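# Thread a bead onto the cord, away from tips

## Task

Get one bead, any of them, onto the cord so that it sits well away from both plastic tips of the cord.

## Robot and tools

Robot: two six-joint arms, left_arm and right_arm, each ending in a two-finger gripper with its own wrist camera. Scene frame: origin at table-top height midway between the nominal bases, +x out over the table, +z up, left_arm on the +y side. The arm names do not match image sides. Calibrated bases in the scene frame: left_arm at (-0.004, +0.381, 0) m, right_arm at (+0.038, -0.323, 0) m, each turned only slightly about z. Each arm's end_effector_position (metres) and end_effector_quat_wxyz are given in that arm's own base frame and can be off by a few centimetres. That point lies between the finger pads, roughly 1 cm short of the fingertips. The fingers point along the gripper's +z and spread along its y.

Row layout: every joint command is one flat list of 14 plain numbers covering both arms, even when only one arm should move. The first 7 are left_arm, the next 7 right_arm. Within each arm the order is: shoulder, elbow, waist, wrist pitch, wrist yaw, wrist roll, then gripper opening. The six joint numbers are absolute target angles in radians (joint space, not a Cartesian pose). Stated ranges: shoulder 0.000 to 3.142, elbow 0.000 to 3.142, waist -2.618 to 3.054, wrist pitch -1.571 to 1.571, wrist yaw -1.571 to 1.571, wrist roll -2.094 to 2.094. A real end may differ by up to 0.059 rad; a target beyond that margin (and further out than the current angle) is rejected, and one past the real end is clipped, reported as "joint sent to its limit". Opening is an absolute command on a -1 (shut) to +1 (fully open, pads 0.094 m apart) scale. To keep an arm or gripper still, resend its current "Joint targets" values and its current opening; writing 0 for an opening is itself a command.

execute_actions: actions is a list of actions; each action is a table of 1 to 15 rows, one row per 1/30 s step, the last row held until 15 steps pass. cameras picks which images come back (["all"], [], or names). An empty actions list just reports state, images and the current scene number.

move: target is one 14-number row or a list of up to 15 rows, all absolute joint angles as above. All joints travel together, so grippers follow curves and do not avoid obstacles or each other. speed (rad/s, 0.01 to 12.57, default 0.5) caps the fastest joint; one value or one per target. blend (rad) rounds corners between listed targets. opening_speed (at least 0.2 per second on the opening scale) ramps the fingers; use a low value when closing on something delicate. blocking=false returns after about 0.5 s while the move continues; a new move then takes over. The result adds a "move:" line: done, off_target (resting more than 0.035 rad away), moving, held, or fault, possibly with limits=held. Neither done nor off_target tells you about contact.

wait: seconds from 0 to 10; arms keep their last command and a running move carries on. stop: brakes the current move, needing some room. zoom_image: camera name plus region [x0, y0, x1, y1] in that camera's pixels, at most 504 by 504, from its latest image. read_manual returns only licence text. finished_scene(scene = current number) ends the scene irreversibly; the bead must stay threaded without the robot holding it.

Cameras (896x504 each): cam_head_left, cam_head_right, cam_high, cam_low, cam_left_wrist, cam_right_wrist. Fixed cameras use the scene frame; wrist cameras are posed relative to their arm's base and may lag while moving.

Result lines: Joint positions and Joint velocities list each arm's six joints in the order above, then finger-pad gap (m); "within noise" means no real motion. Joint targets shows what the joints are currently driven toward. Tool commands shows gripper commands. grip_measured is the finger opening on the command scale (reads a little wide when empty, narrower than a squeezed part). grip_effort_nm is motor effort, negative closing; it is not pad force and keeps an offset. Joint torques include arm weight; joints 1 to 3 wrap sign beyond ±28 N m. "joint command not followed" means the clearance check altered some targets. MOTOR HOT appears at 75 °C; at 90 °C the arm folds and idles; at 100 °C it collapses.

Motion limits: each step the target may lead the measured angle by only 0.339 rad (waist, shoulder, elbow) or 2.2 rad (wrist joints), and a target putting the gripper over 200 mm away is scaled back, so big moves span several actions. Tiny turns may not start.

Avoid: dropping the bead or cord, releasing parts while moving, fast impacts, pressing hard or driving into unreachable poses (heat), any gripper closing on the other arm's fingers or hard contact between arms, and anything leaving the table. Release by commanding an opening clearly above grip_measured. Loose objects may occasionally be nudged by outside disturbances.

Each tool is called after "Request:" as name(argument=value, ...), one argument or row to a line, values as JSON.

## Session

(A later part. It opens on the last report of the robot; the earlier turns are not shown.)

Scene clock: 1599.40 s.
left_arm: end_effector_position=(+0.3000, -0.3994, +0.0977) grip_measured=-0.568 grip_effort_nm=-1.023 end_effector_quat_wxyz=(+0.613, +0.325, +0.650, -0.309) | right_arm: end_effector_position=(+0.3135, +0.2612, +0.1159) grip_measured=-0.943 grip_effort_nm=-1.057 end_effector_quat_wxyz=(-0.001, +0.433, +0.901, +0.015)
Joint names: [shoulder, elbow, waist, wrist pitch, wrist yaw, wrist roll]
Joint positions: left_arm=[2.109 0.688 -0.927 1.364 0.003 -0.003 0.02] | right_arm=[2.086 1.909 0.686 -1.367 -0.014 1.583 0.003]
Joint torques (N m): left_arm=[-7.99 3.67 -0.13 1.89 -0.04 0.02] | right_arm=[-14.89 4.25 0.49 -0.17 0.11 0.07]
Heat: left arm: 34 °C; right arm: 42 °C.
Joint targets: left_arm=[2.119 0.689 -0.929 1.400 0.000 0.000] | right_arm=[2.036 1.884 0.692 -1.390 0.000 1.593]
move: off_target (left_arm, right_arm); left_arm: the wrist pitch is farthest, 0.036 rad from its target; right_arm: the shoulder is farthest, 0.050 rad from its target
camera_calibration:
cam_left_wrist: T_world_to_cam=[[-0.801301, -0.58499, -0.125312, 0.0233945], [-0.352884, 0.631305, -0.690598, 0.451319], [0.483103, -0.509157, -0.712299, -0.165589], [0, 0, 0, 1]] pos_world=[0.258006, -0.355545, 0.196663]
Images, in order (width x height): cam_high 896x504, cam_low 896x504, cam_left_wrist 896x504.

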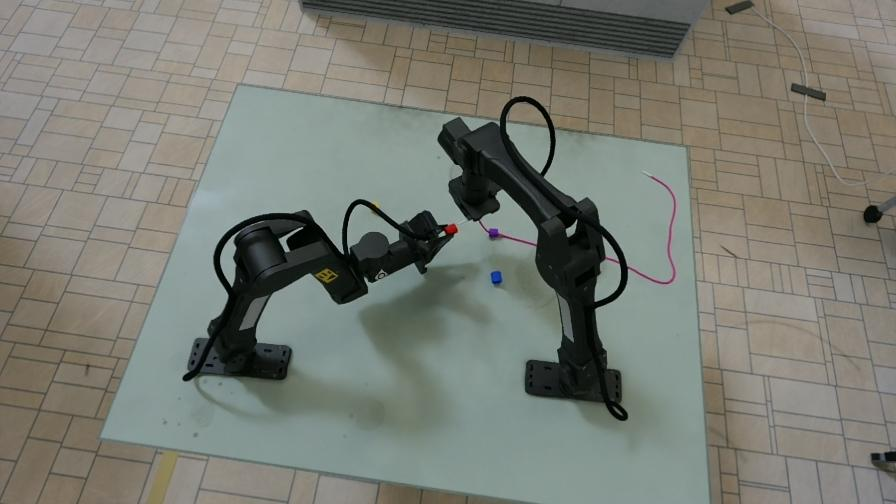

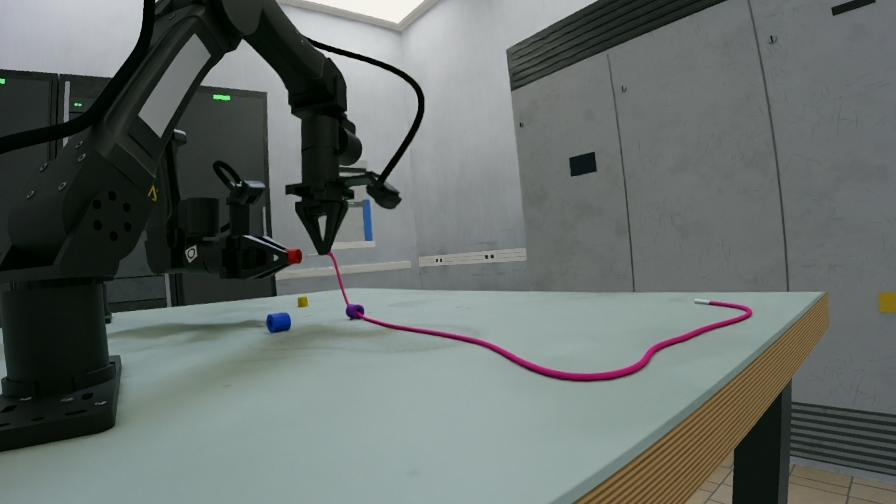

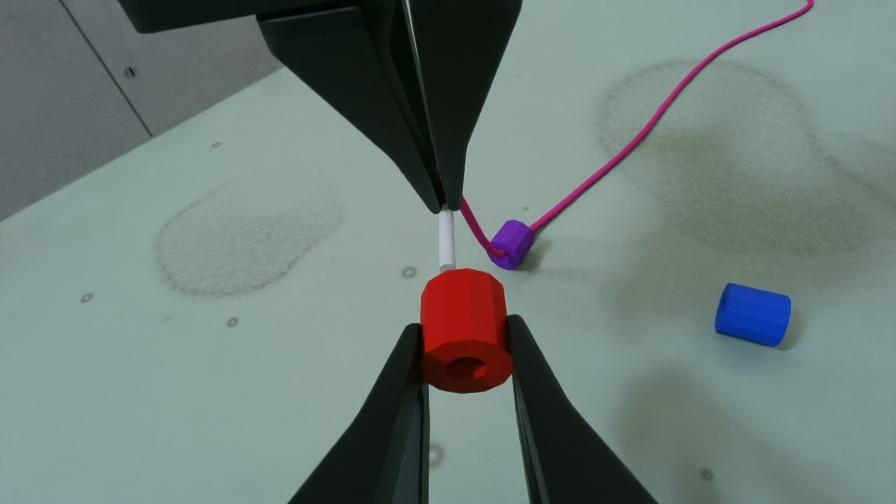

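Request:
move(
  target=[2.119, 0.689, -0.929, 1.40, 0.0, 0.0, -0.62, 2.0154, 1.852, 0.692, -1.338, 0.0, 1.593, -1.0],
  speed=0.1,
  cameras=["cam_left_wrist", "cam_low", "cam_high"],
)

Request:
zoom_image(
  camera="cam_low",
  region=[250, 190, 410, 320],
)

Request:
zoom_image(
  camera="cam_left_wrist",
  region=[350, 160, 570, 400],
)

Scene clock: 1630.87 s.
left_arm: end_effector_position=(+0.3000, -0.3994, +0.0977) grip_measured=-0.568 grip_effort_nm=-1.038 end_effector_quat_wxyz=(+0.613, +0.325, +0.650, -0.309) | right_arm: end_effector_position=(+0.3102, +0.2586, +0.1146) grip_measured=-0.943 grip_effort_nm=-1.057 end_effector_quat_wxyz=(+0.000, +0.434, +0.901, +0.016)
Joint names: [shoulder, elbow, waist, wrist pitch, wrist yaw, wrist roll]
Joint positions: left_arm=[2.109 0.688 -0.927 1.364 0.003 -0.003 0.02] | right_arm=[2.064 1.871 0.686 -1.35 -0.014 1.584 0.003]
Joint torques (N m): left_arm=[-7.98 3.66 -0.13 1.89 -0.04 0.02] | right_arm=[-14.53 4.64 0.59 0.17 0.11 0.09]
Heat: left arm: 34 °C; right arm: 36 °C.
Joint targets: left_arm=[2.119 0.689 -0.929 1.400 0.000 0.000] | right_arm=[2.015 1.852 0.692 -1.338 0.000 1.593]
move: off_target (left_arm, right_arm); left_arm: the wrist pitch is farthest, 0.036 rad from its target; right_arm: the shoulder is farthest, 0.049 rad from its target
camera_calibration:
cam_left_wrist: T_world_to_cam=[[-0.801301, -0.58499, -0.125312, 0.0233945], [-0.352884, 0.631305, -0.690598, 0.451319], [0.483103, -0.509157, -0.712299, -0.165589], [0, 0, 0, 1]] pos_world=[0.258006, -0.355545, 0.196663]
Images, in order (width x height): cam_high 896x504, cam_low 896x504, cam_left_wrist 896x504.

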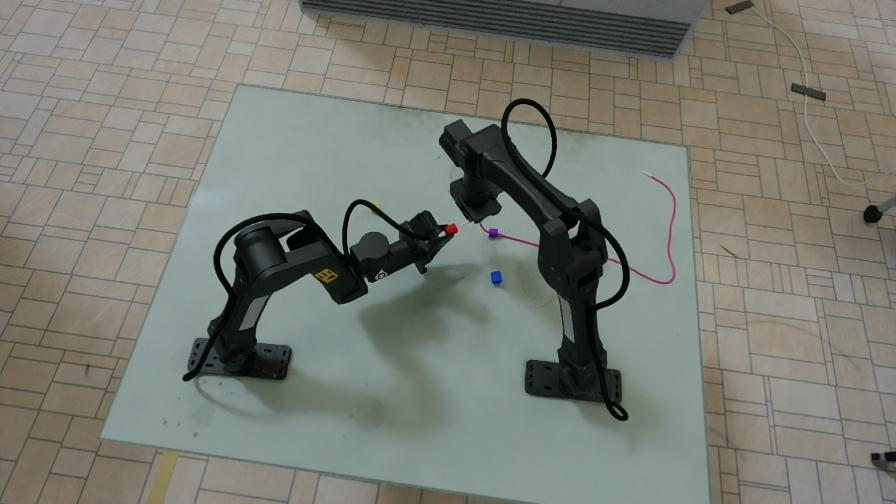

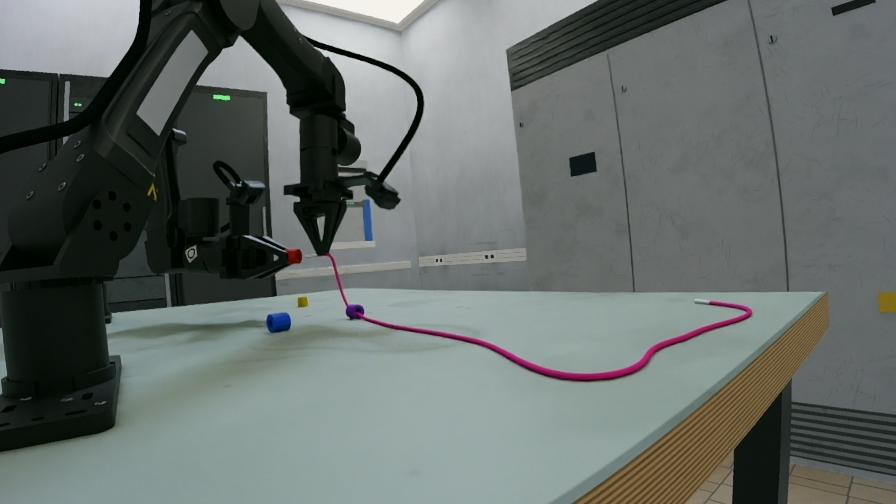

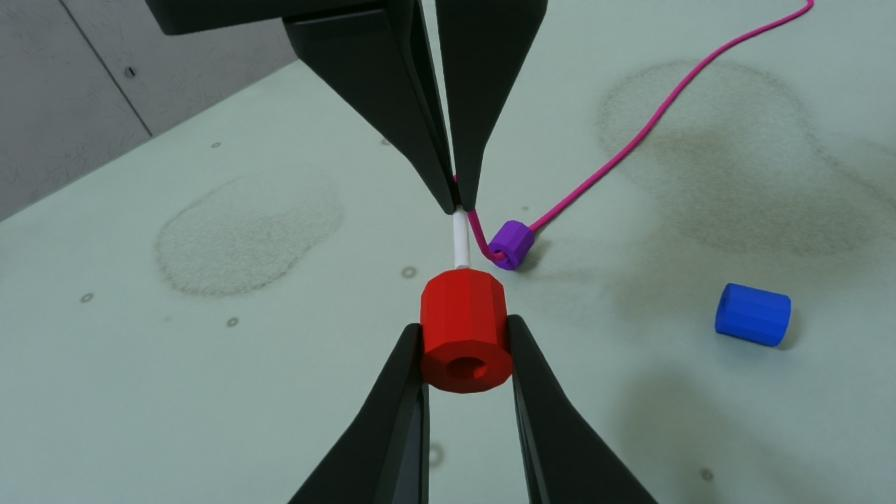

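Scaled by 3.150 from the camera's 896x504 image, which has a finer 1280x720 frame.

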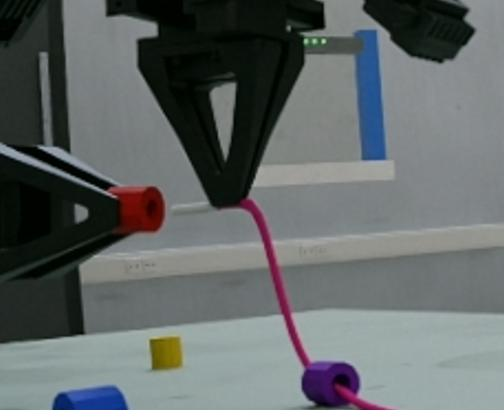

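Scaled by 2.100 from the camera's 896x504 image, which has a finer 1280x720 frame.

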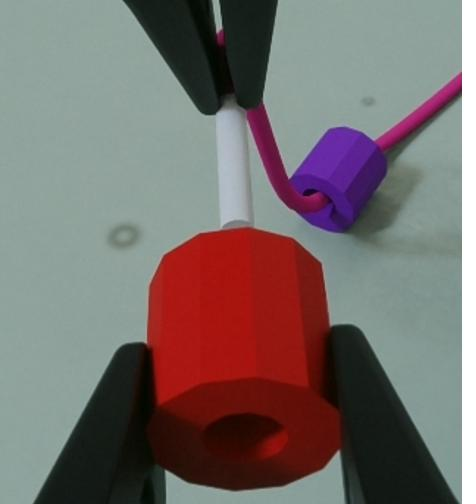

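Request:
move(
  target=[2.119, 0.689, -0.929, 1.40, 0.0, 0.0, -0.62, 2.0154, 1.852, 0.742, -1.338, 0.0, 1.643, -1.0],
  speed=0.08,
  cameras=["cam_left_wrist", "cam_low", "cam_high"],
)

Request:
zoom_image(
  camera="cam_low",
  region=[250, 190, 410, 320],
)

Request:
zoom_image(
  camera="cam_left_wrist",
  region=[350, 160, 570, 400],
)

Scene clock: 1641.23 s.
left_arm: end_effector_position=(+0.3000, -0.3994, +0.0977) grip_measured=-0.568 grip_effort_nm=-1.028 end_effector_quat_wxyz=(+0.613, +0.325, +0.650, -0.309) | right_arm: end_effector_position=(+0.2971, +0.2741, +0.1146) grip_measured=-0.943 grip_effort_nm=-1.057 end_effector_quat_wxyz=(-0.001, +0.433, +0.901, +0.016)
Joint names: [shoulder, elbow, waist, wrist pitch, wrist yaw, wrist roll]
Joint positions: left_arm=[2.109 0.688 -0.927 1.364 0.003 -0.003 0.02] | right_arm=[2.064 1.871 0.737 -1.348 -0.014 1.633 0.003]
Joint torques (N m): left_arm=[-7.98 3.66 -0.16 1.89 -0.04 0.03] | right_arm=[-14.58 4.64 0.46 0.16 0.1 0.11]
Heat: left arm: 34 °C; right arm: 37 °C.
Joint targets: left_arm=[2.119 0.689 -0.929 1.400 0.000 0.000] | right_arm=[2.016 1.852 0.742 -1.338 0.000 1.643]
move: off_target (left_arm, right_arm); left_arm: the wrist pitch is farthest, 0.036 rad from its target; right_arm: the shoulder is farthest, 0.049 rad from its target
camera_calibration:
cam_left_wrist: T_world_to_cam=[[-0.801301, -0.58499, -0.125312, 0.0233945], [-0.352884, 0.631305, -0.690598, 0.451319], [0.483103, -0.509157, -0.712299, -0.165589], [0, 0, 0, 1]] pos_world=[0.258006, -0.355545, 0.196663]
Images, in order (width x height): cam_high 896x504, cam_low 896x504, cam_left_wrist 896x504.

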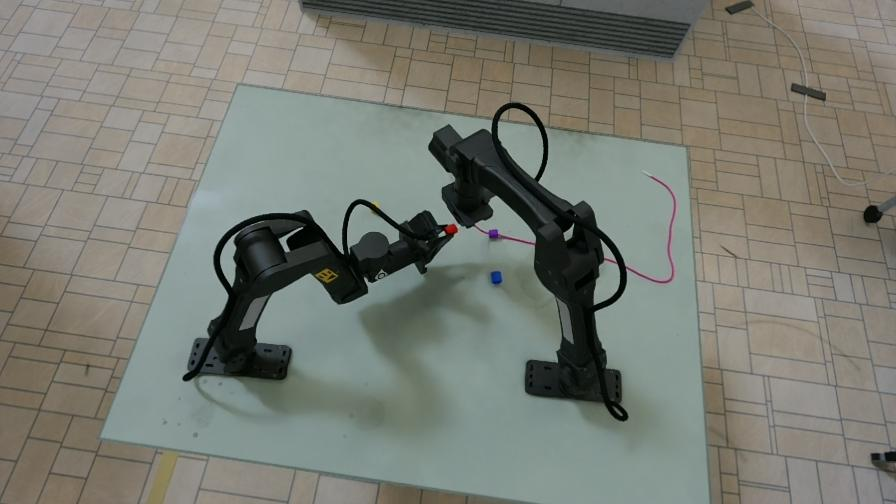

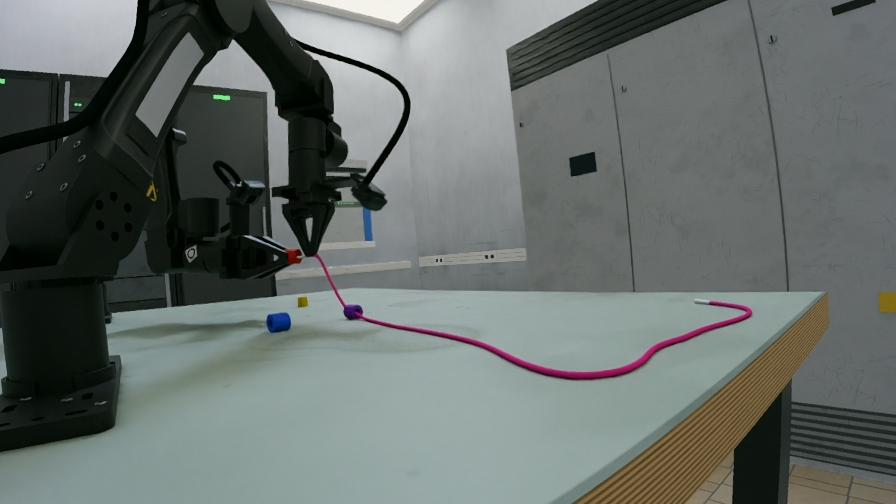

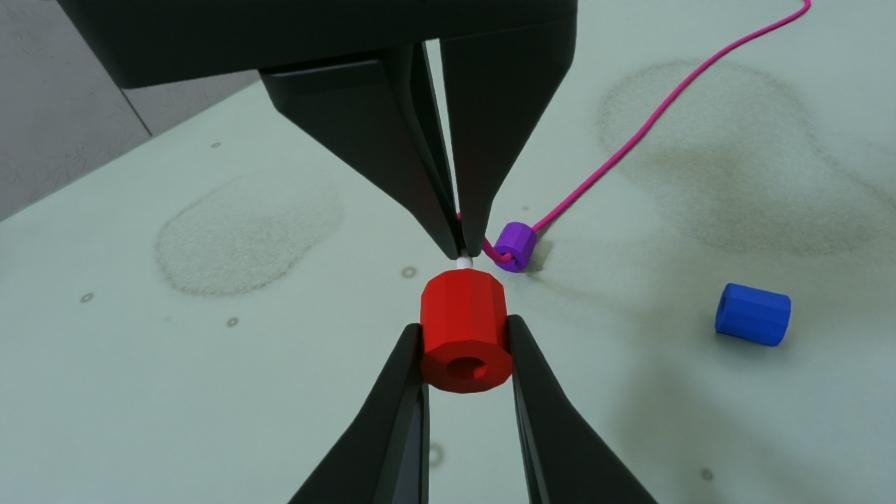

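Scaled by 3.150 from the camera's 896x504 image, which has a finer 1280x720 frame.

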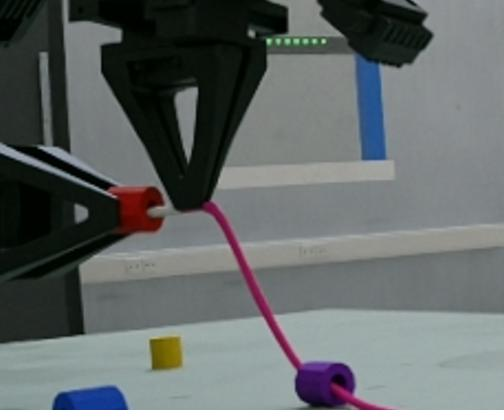

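Scaled by 2.100 from the camera's 896x504 image, which has a finer 1280x720 frame.

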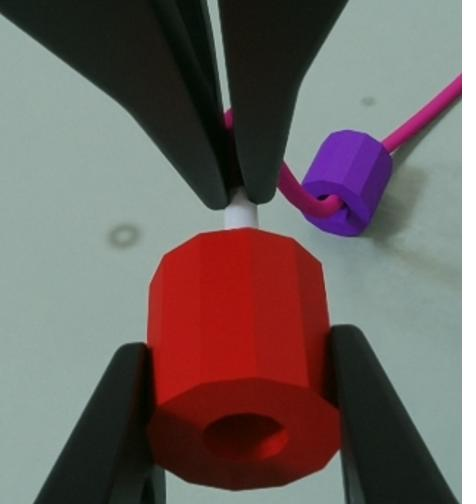

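Request:
move(
  target=[
    [2.119, 0.689, -0.929, 1.40, 0.0, 0.0, -0.62, 2.0154, 1.852, 0.680, -1.338, 0.0, 1.573, -1.0],
    [2.119, 0.689, -0.929, 1.40, 0.0, 0.0, -0.62, 2.0154, 1.852, 0.53, -1.338, 0.0, 1.573, -1.0],
  ],
  speed=[0.1, 0.25],
  cameras=["cam_low"],
)

Scene clock: 1685.40 s.
left_arm: end_effector_position=(+0.3000, -0.3994, +0.0977) grip_measured=-0.568 grip_effort_nm=-1.033 end_effector_quat_wxyz=(+0.613, +0.325, +0.650, -0.309) | right_arm: end_effector_position=(+0.3471, +0.2073, +0.1146) grip_measured=-0.943 grip_effort_nm=-1.057 end_effector_quat_wxyz=(+0.001, +0.499, +0.867, +0.016)
Joint names: [shoulder, elbow, waist, wrist pitch, wrist yaw, wrist roll]
Joint positions: left_arm=[2.109 0.688 -0.927 1.364 0.003 -0.003 0.02] | right_arm=[2.064 1.871 0.53 -1.348 -0.014 1.574 0.003]
Joint torques (N m): left_arm=[-7.98 3.66 -0.14 1.89 -0.05 0.02] | right_arm=[-14.56 4.67 0.06 0.16 0.11 0.01]
Heat: left arm: 35 °C; right arm: 38 °C.
Joint targets: left_arm=[2.119 0.689 -0.929 1.400 0.000 0.000] | right_arm=[2.015 1.852 0.530 -1.338 0.000 1.573]
move: off_target (left_arm, right_arm); left_arm: the wrist pitch is farthest, 0.036 rad from its target; right_arm: the shoulder is farthest, 0.049 rad from its target
Images, in order (width x height): cam_low 896x504.

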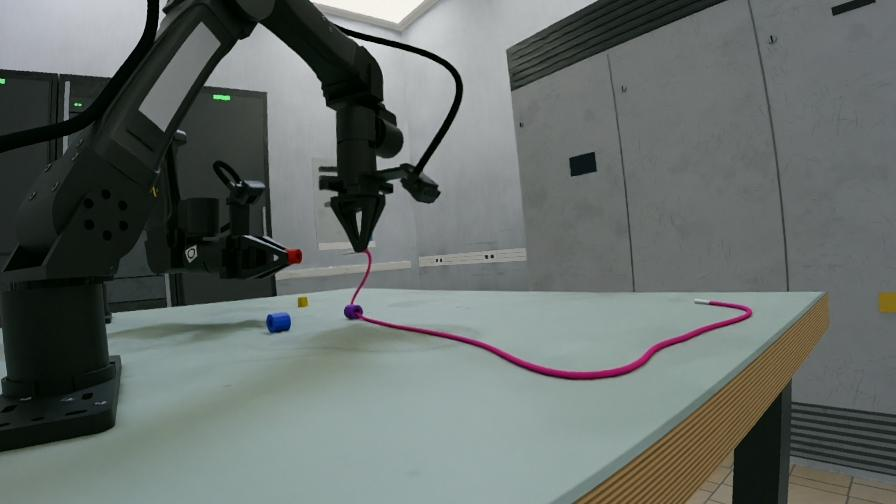

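Request:
move(
  target=[1.945, 0.689, -0.929, 0.79, 0.0, 0.0, -0.62, 2.0154, 1.852, 0.530, -1.338, 0.0, 1.573, -1.0],
  speed=0.4,
  cameras=["cam_low", "cam_left_wrist", "cam_high"],
)

Request:
zoom_image(
  camera="cam_low",
  region=[220, 220, 380, 350],
)

Scene clock: 1699.53 s.
left_arm: end_effector_position=(+0.2813, -0.3745, +0.0215) grip_measured=-0.568 grip_effort_nm=-1.028 end_effector_quat_wxyz=(+0.455, +0.384, +0.770, -0.230) | right_arm: end_effector_position=(+0.3471, +0.2073, +0.1146) grip_measured=-0.943 grip_effort_nm=-1.057 end_effector_quat_wxyz=(+0.001, +0.498, +0.867, +0.016)
Joint names: [shoulder, elbow, waist, wrist pitch, wrist yaw, wrist roll]
Joint positions: left_arm=[1.985 0.688 -0.927 0.796 0.003 -0.003 0.02] | right_arm=[2.064 1.871 0.53 -1.348 -0.014 1.574 0.003]
Joint torques (N m): left_arm=[-11.74 4.15 -0.14 1.43 -0.05 0.02] | right_arm=[-14.56 4.7 0.02 0.17 0.12 0.01]
Heat: left arm: 35 °C; right arm: 38 °C.
Joint targets: left_arm=[1.945 0.689 -0.929 0.790 0.000 0.000] | right_arm=[2.015 1.852 0.530 -1.338 0.000 1.573]
move: off_target (left_arm, right_arm); left_arm: the shoulder is farthest, 0.040 rad from its target; right_arm: the shoulder is farthest, 0.049 rad from its target
camera_calibration:
cam_left_wrist: T_world_to_cam=[[-0.832761, -0.543046, -0.107751, 0.0376837], [-0.488982, 0.81272, -0.316833, 0.47465], [0.259626, -0.211158, -0.942341, -0.0186691], [0, 0, 0, 1]] pos_world=[0.268324, -0.369236, 0.136853]
Images, in order (width x height): cam_high 896x504, cam_low 896x504, cam_left_wrist 896x504.

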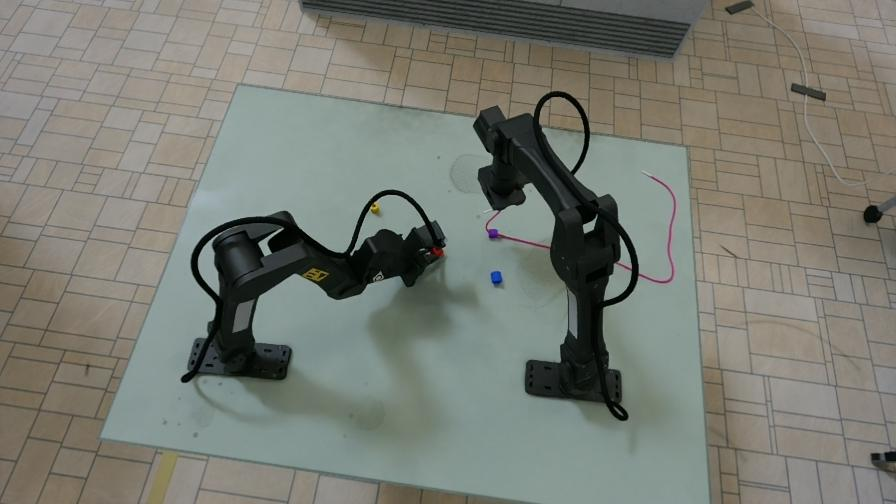

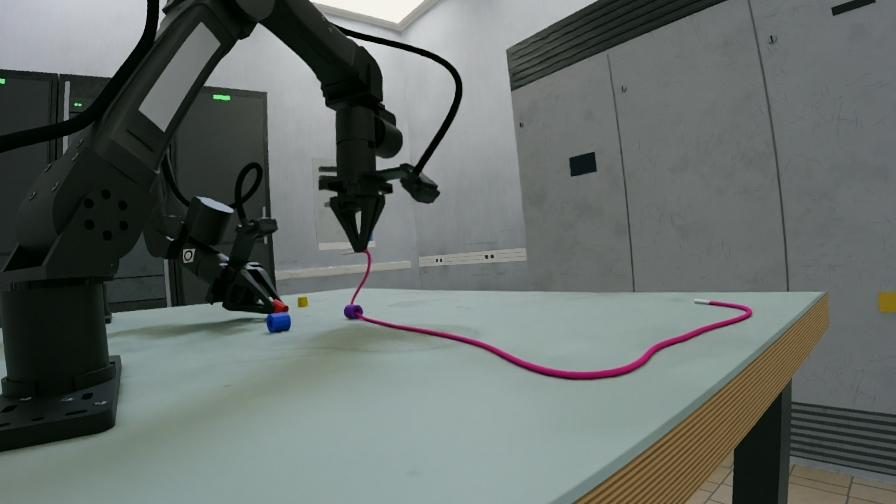

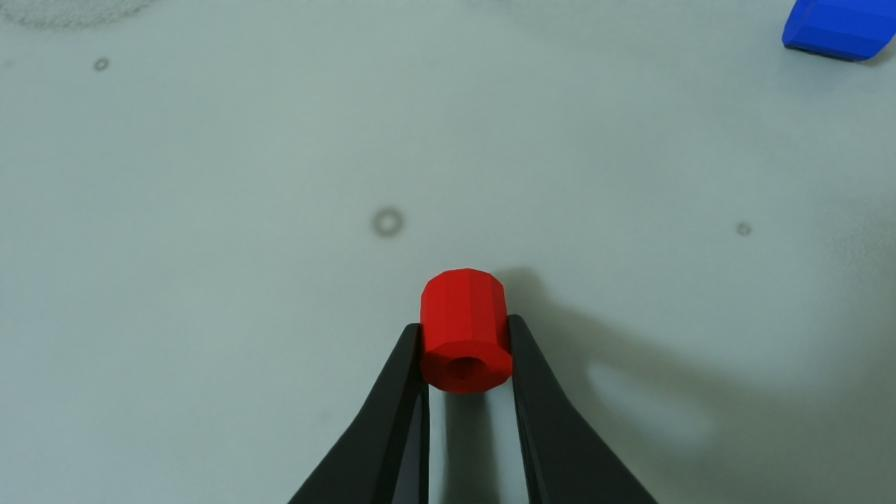

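Scaled by 3.150 from the camera's 896x504 image, which has a finer 1280x720 frame.

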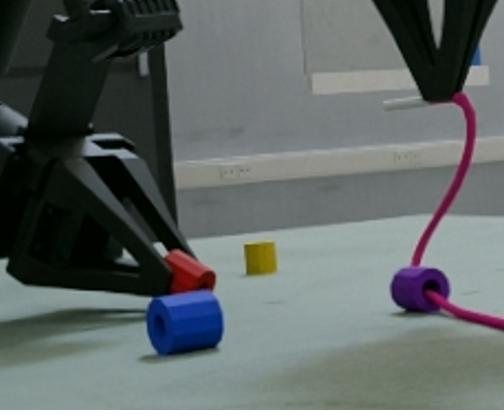

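Request:
move(
  target=[1.945, 0.689, -0.929, 0.79, 0.0, 0.0, -0.35, 2.0154, 1.852, 0.530, -1.338, 0.0, 1.573, -1.0],
  speed=0.4,
  opening_speed=0.4,
  cameras=["cam_low", "cam_left_wrist", "cam_high"],
)

Request:
zoom_image(
  camera="cam_low",
  region=[220, 220, 380, 350],
)

Scene clock: 1713.93 s.
left_arm: end_effector_position=(+0.2799, -0.3727, +0.0176) grip_measured=-0.352 grip_effort_nm=0.105 end_effector_quat_wxyz=(+0.448, +0.386, +0.774, -0.227) | right_arm: end_effector_position=(+0.3471, +0.2073, +0.1146) grip_measured=-0.943 grip_effort_nm=-1.057 end_effector_quat_wxyz=(+0.001, +0.498, +0.867, +0.016)
Joint names: [shoulder, elbow, waist, wrist pitch, wrist yaw, wrist roll]
Joint positions: left_arm=[1.984 0.688 -0.927 0.777 0.003 -0.003 0.03] | right_arm=[2.064 1.871 0.53 -1.348 -0.014 1.574 0.003]
Joint torques (N m): left_arm=[-11.71 4.14 -0.13 1.59 -0.04 0.02] | right_arm=[-14.54 4.66 0.01 0.15 0.12 -0.01]
Heat: left arm: 34 °C; right arm: 39 °C.
Joint targets: left_arm=[1.945 0.689 -0.929 0.790 0.000 0.000] | right_arm=[2.015 1.852 0.530 -1.338 0.000 1.573]
move: off_target (left_arm, right_arm); left_arm: the shoulder is farthest, 0.039 rad from its target; right_arm: the shoulder is farthest, 0.049 rad from its target
camera_calibration:
cam_left_wrist: T_world_to_cam=[[-0.833929, -0.541494, -0.106522, 0.0379687], [-0.492509, 0.817317, -0.299045, 0.473608], [0.248993, -0.19692, -0.948275, -0.0133105], [0, 0, 0, 1]] pos_world=[0.268233, -0.369149, 0.133053]
Images, in order (width x height): cam_high 896x504, cam_low 896x504, cam_left_wrist 896x504.

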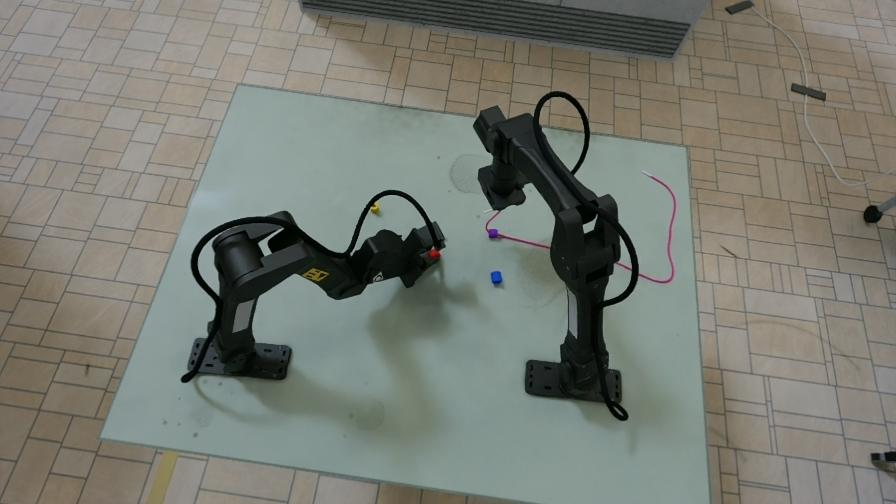

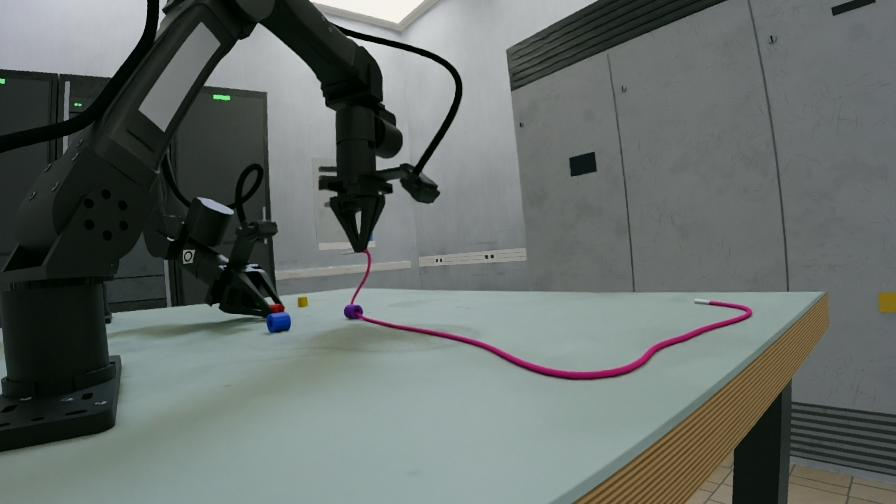

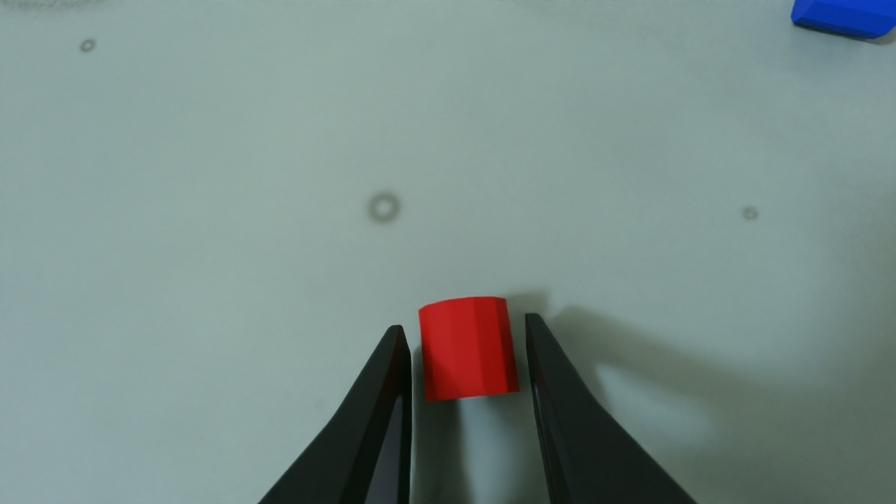

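Scaled by 3.150 from the camera's 896x504 image, which has a finer 1280x720 frame.

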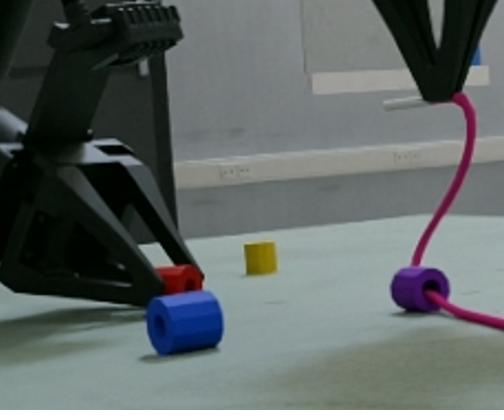

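Request:
move(
  target=[1.945, 0.689, -0.929, 0.79, 0.0, 0.0, -0.35, 2.125, 1.593, 0.70, -1.021, 0.0, 1.60, -1.0],
  speed=0.2,
  cameras=["cam_low", "cam_left_wrist", "cam_high"],
)

Request:
zoom_image(
  camera="cam_low",
  region=[220, 220, 380, 350],
)

Request:
zoom_image(
  camera="cam_left_wrist",
  region=[350, 160, 570, 420],
)

Scene clock: 1761.47 s.
left_arm: end_effector_position=(+0.2799, -0.3726, +0.0173) grip_measured=-0.352 grip_effort_nm=0.100 end_effector_quat_wxyz=(+0.447, +0.386, +0.774, -0.226) | right_arm: end_effector_position=(+0.3114, +0.2646, +0.0329) grip_measured=-0.943 grip_effort_nm=-1.057 end_effector_quat_wxyz=(+0.002, +0.433, +0.901, +0.021)
Joint names: [shoulder, elbow, waist, wrist pitch, wrist yaw, wrist roll]
Joint positions: left_arm=[1.984 0.688 -0.927 0.776 0.003 -0.003 0.03] | right_arm=[2.108 1.61 0.696 -1.033 -0.014 1.591 0.003]
Joint torques (N m): left_arm=[-11.73 4.12 -0.13 1.6 -0.05 0.02] | right_arm=[-9.5 4.68 0.46 0.2 0.13 0.1]
Heat: left arm: 33 °C; right arm: 39 °C.
Joint targets: left_arm=[1.945 0.689 -0.929 0.790 0.000 0.000] | right_arm=[2.125 1.593 0.700 -1.021 0.000 1.600]
move: off_target (left_arm); left_arm: the shoulder is farthest, 0.039 rad from its target
camera_calibration:
cam_left_wrist: T_world_to_cam=[[-0.834025, -0.541374, -0.10638, 0.0379991], [-0.492693, 0.817587, -0.298003, 0.473559], [0.248306, -0.196129, -0.948619, -0.0129785], [0, 0, 0, 1]] pos_world=[0.268234, -0.36915, 0.132853]
Images, in order (width x height): cam_high 896x504, cam_low 896x504, cam_left_wrist 896x504.

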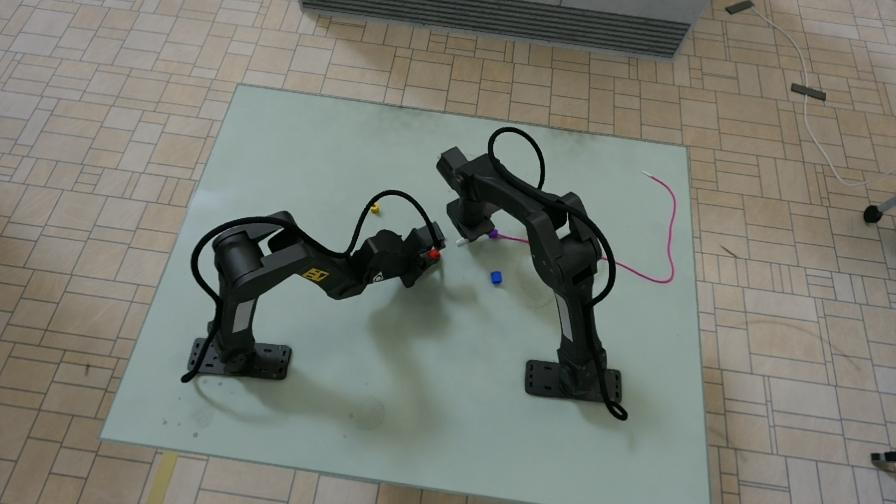

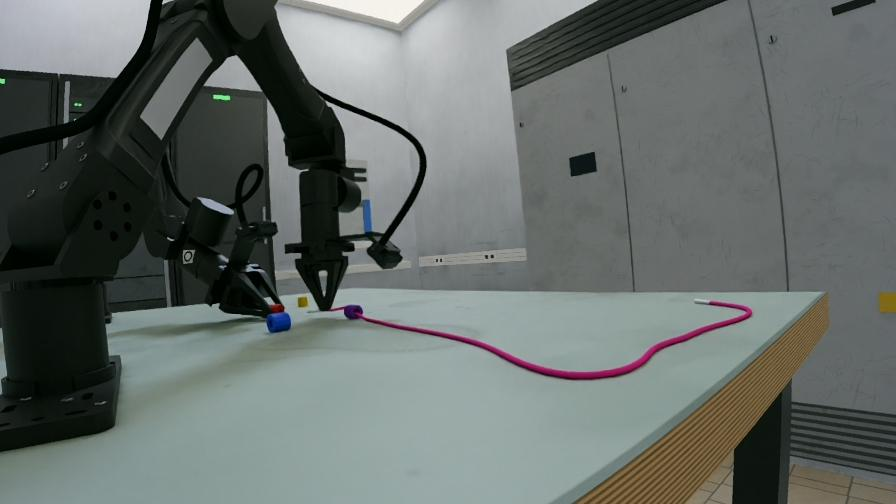

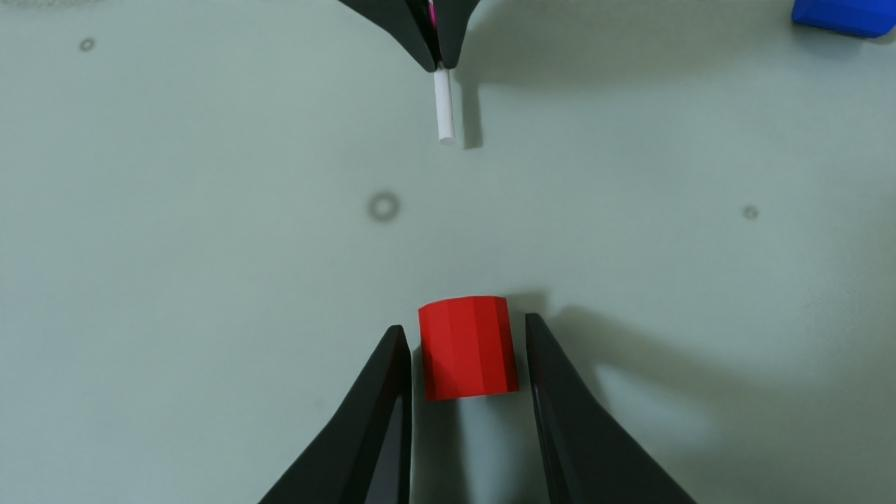

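Scaled by 3.150 from the camera's 896x504 image, which has a finer 1280x720 frame.

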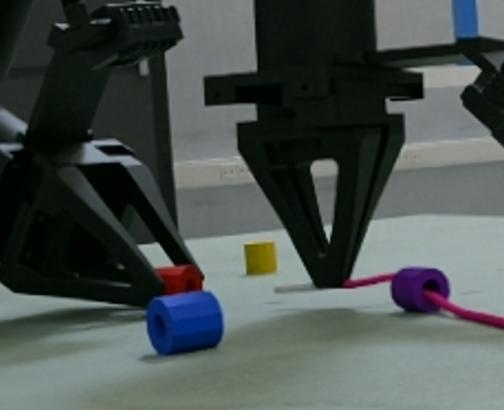

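Scaled by 1.938 from the camera's 896x504 image, which has a finer 1280x720 frame.

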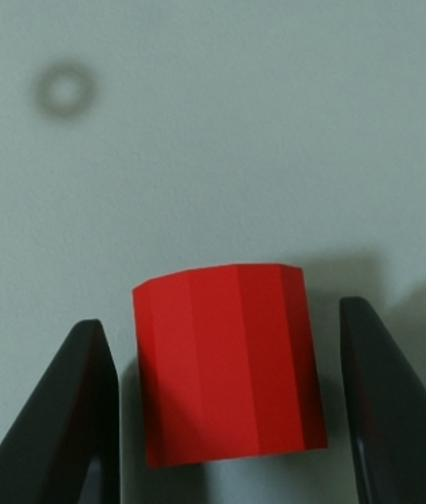

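Request:
zoom_image(
  camera="cam_low",
  region=[260, 295, 370, 340],
)

Request:
zoom_image(
  camera="cam_left_wrist",
  region=[370, 40, 570, 320],
)

Request:
zoom_image(
  camera="cam_high",
  region=[400, 200, 520, 290],
)

Scaled by 4.582 from the camera's 896x504 image, which has a finer 1280x720 frame.

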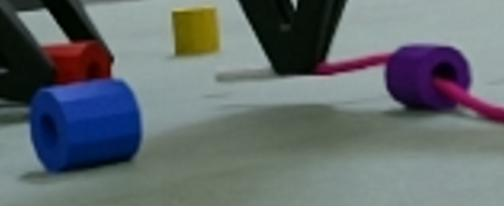

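Scaled by 1.800 from the camera's 896x504 image, which has a finer 1280x720 frame.

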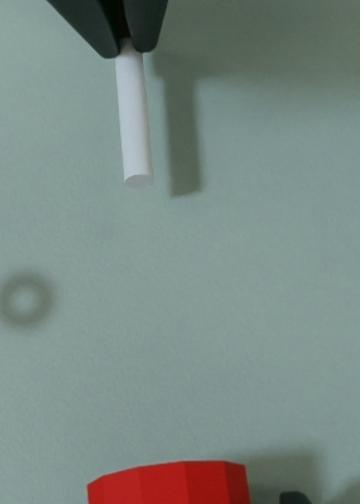

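Scaled by 4.200 from the camera's 896x504 image, which has a finer 1280x720 frame.

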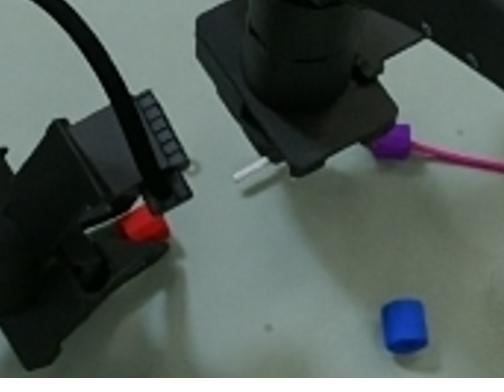

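Request:
move(
  target=[1.945, 0.689, -0.929, 0.79, 0.0, 0.0, -0.35, 2.131, 1.593, 0.798, -1.019, 0.0, 1.698, -1.0],
  speed=0.12,
  cameras=["cam_low", "cam_left_wrist", "cam_high"],
)

Request:
zoom_image(
  camera="cam_low",
  region=[260, 295, 370, 340],
)

Request:
zoom_image(
  camera="cam_left_wrist",
  region=[370, 140, 570, 420],
)

Scene clock: 1816.90 s.
left_arm: end_effector_position=(+0.2799, -0.3726, +0.0173) grip_measured=-0.352 grip_effort_nm=0.100 end_effector_quat_wxyz=(+0.447, +0.386, +0.774, -0.226) | right_arm: end_effector_position=(+0.2850, +0.2941, +0.0330) grip_measured=-0.943 grip_effort_nm=-1.057 end_effector_quat_wxyz=(+0.000, +0.433, +0.901, +0.023)
Joint names: [shoulder, elbow, waist, wrist pitch, wrist yaw, wrist roll]
Joint positions: left_arm=[1.984 0.688 -0.927 0.776 0.003 -0.003 0.03] | right_arm=[2.108 1.61 0.793 -1.029 -0.014 1.688 0.003]
Joint torques (N m): left_arm=[-11.7 4.11 -0.13 1.59 -0.05 0.02] | right_arm=[-9.09 4.62 0.49 0.19 0.11 0.1]
Heat: left arm: 33 °C; right arm: 36 °C.
Joint targets: left_arm=[1.945 0.689 -0.929 0.790 0.000 0.000] | right_arm=[2.131 1.593 0.798 -1.019 0.000 1.698]
move: off_target (left_arm); left_arm: the shoulder is farthest, 0.039 rad from its target
camera_calibration:
cam_left_wrist: T_world_to_cam=[[-0.834025, -0.541374, -0.10638, 0.0379991], [-0.492693, 0.817587, -0.298003, 0.473559], [0.248306, -0.196129, -0.948619, -0.0129785], [0, 0, 0, 1]] pos_world=[0.268234, -0.36915, 0.132853]
Images, in order (width x height): cam_high 896x504, cam_low 896x504, cam_left_wrist 896x504.

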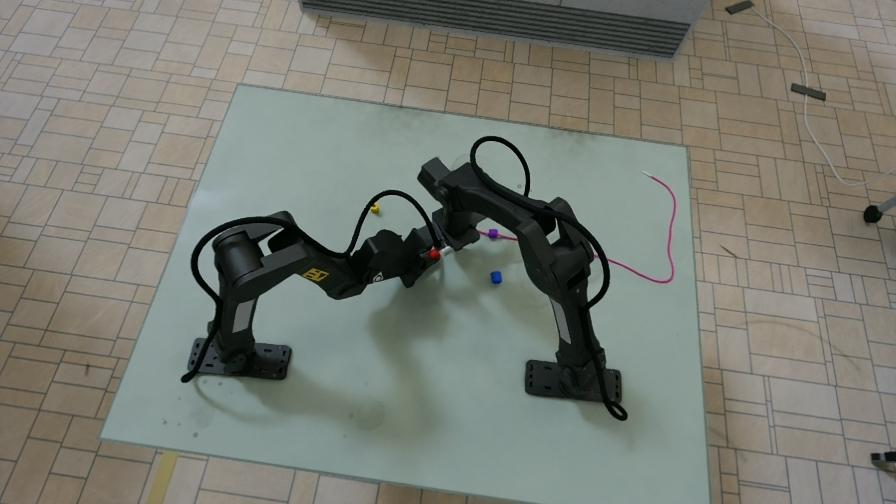

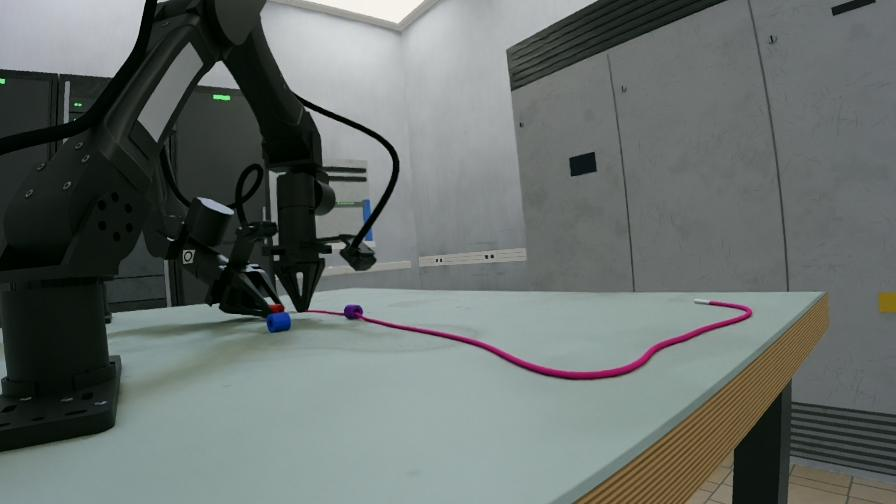

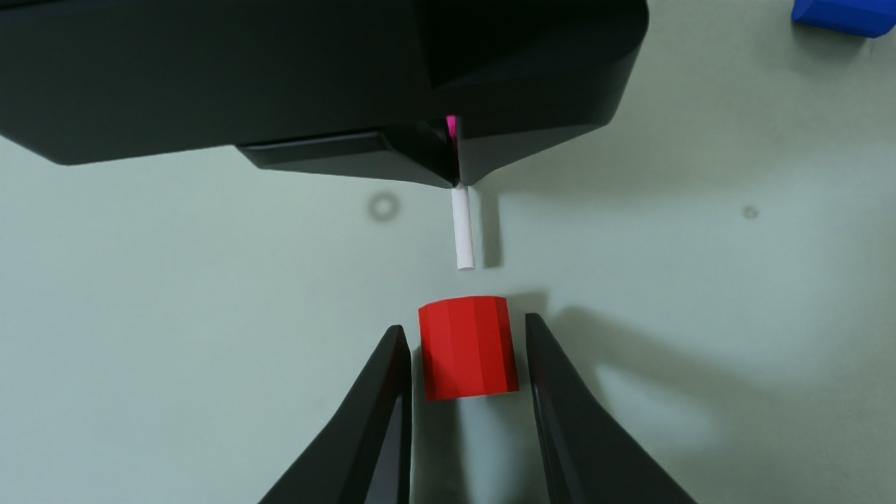

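Scaled by 4.582 from the camera's 896x504 image, which has a finer 1280x720 frame.

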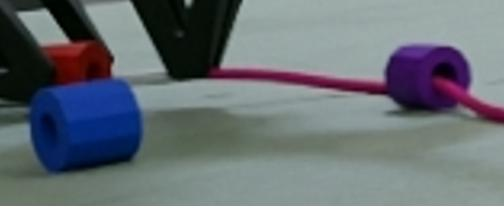

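Scaled by 1.800 from the camera's 896x504 image, which has a finer 1280x720 frame.

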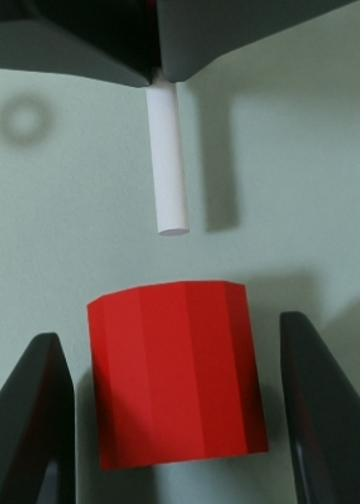

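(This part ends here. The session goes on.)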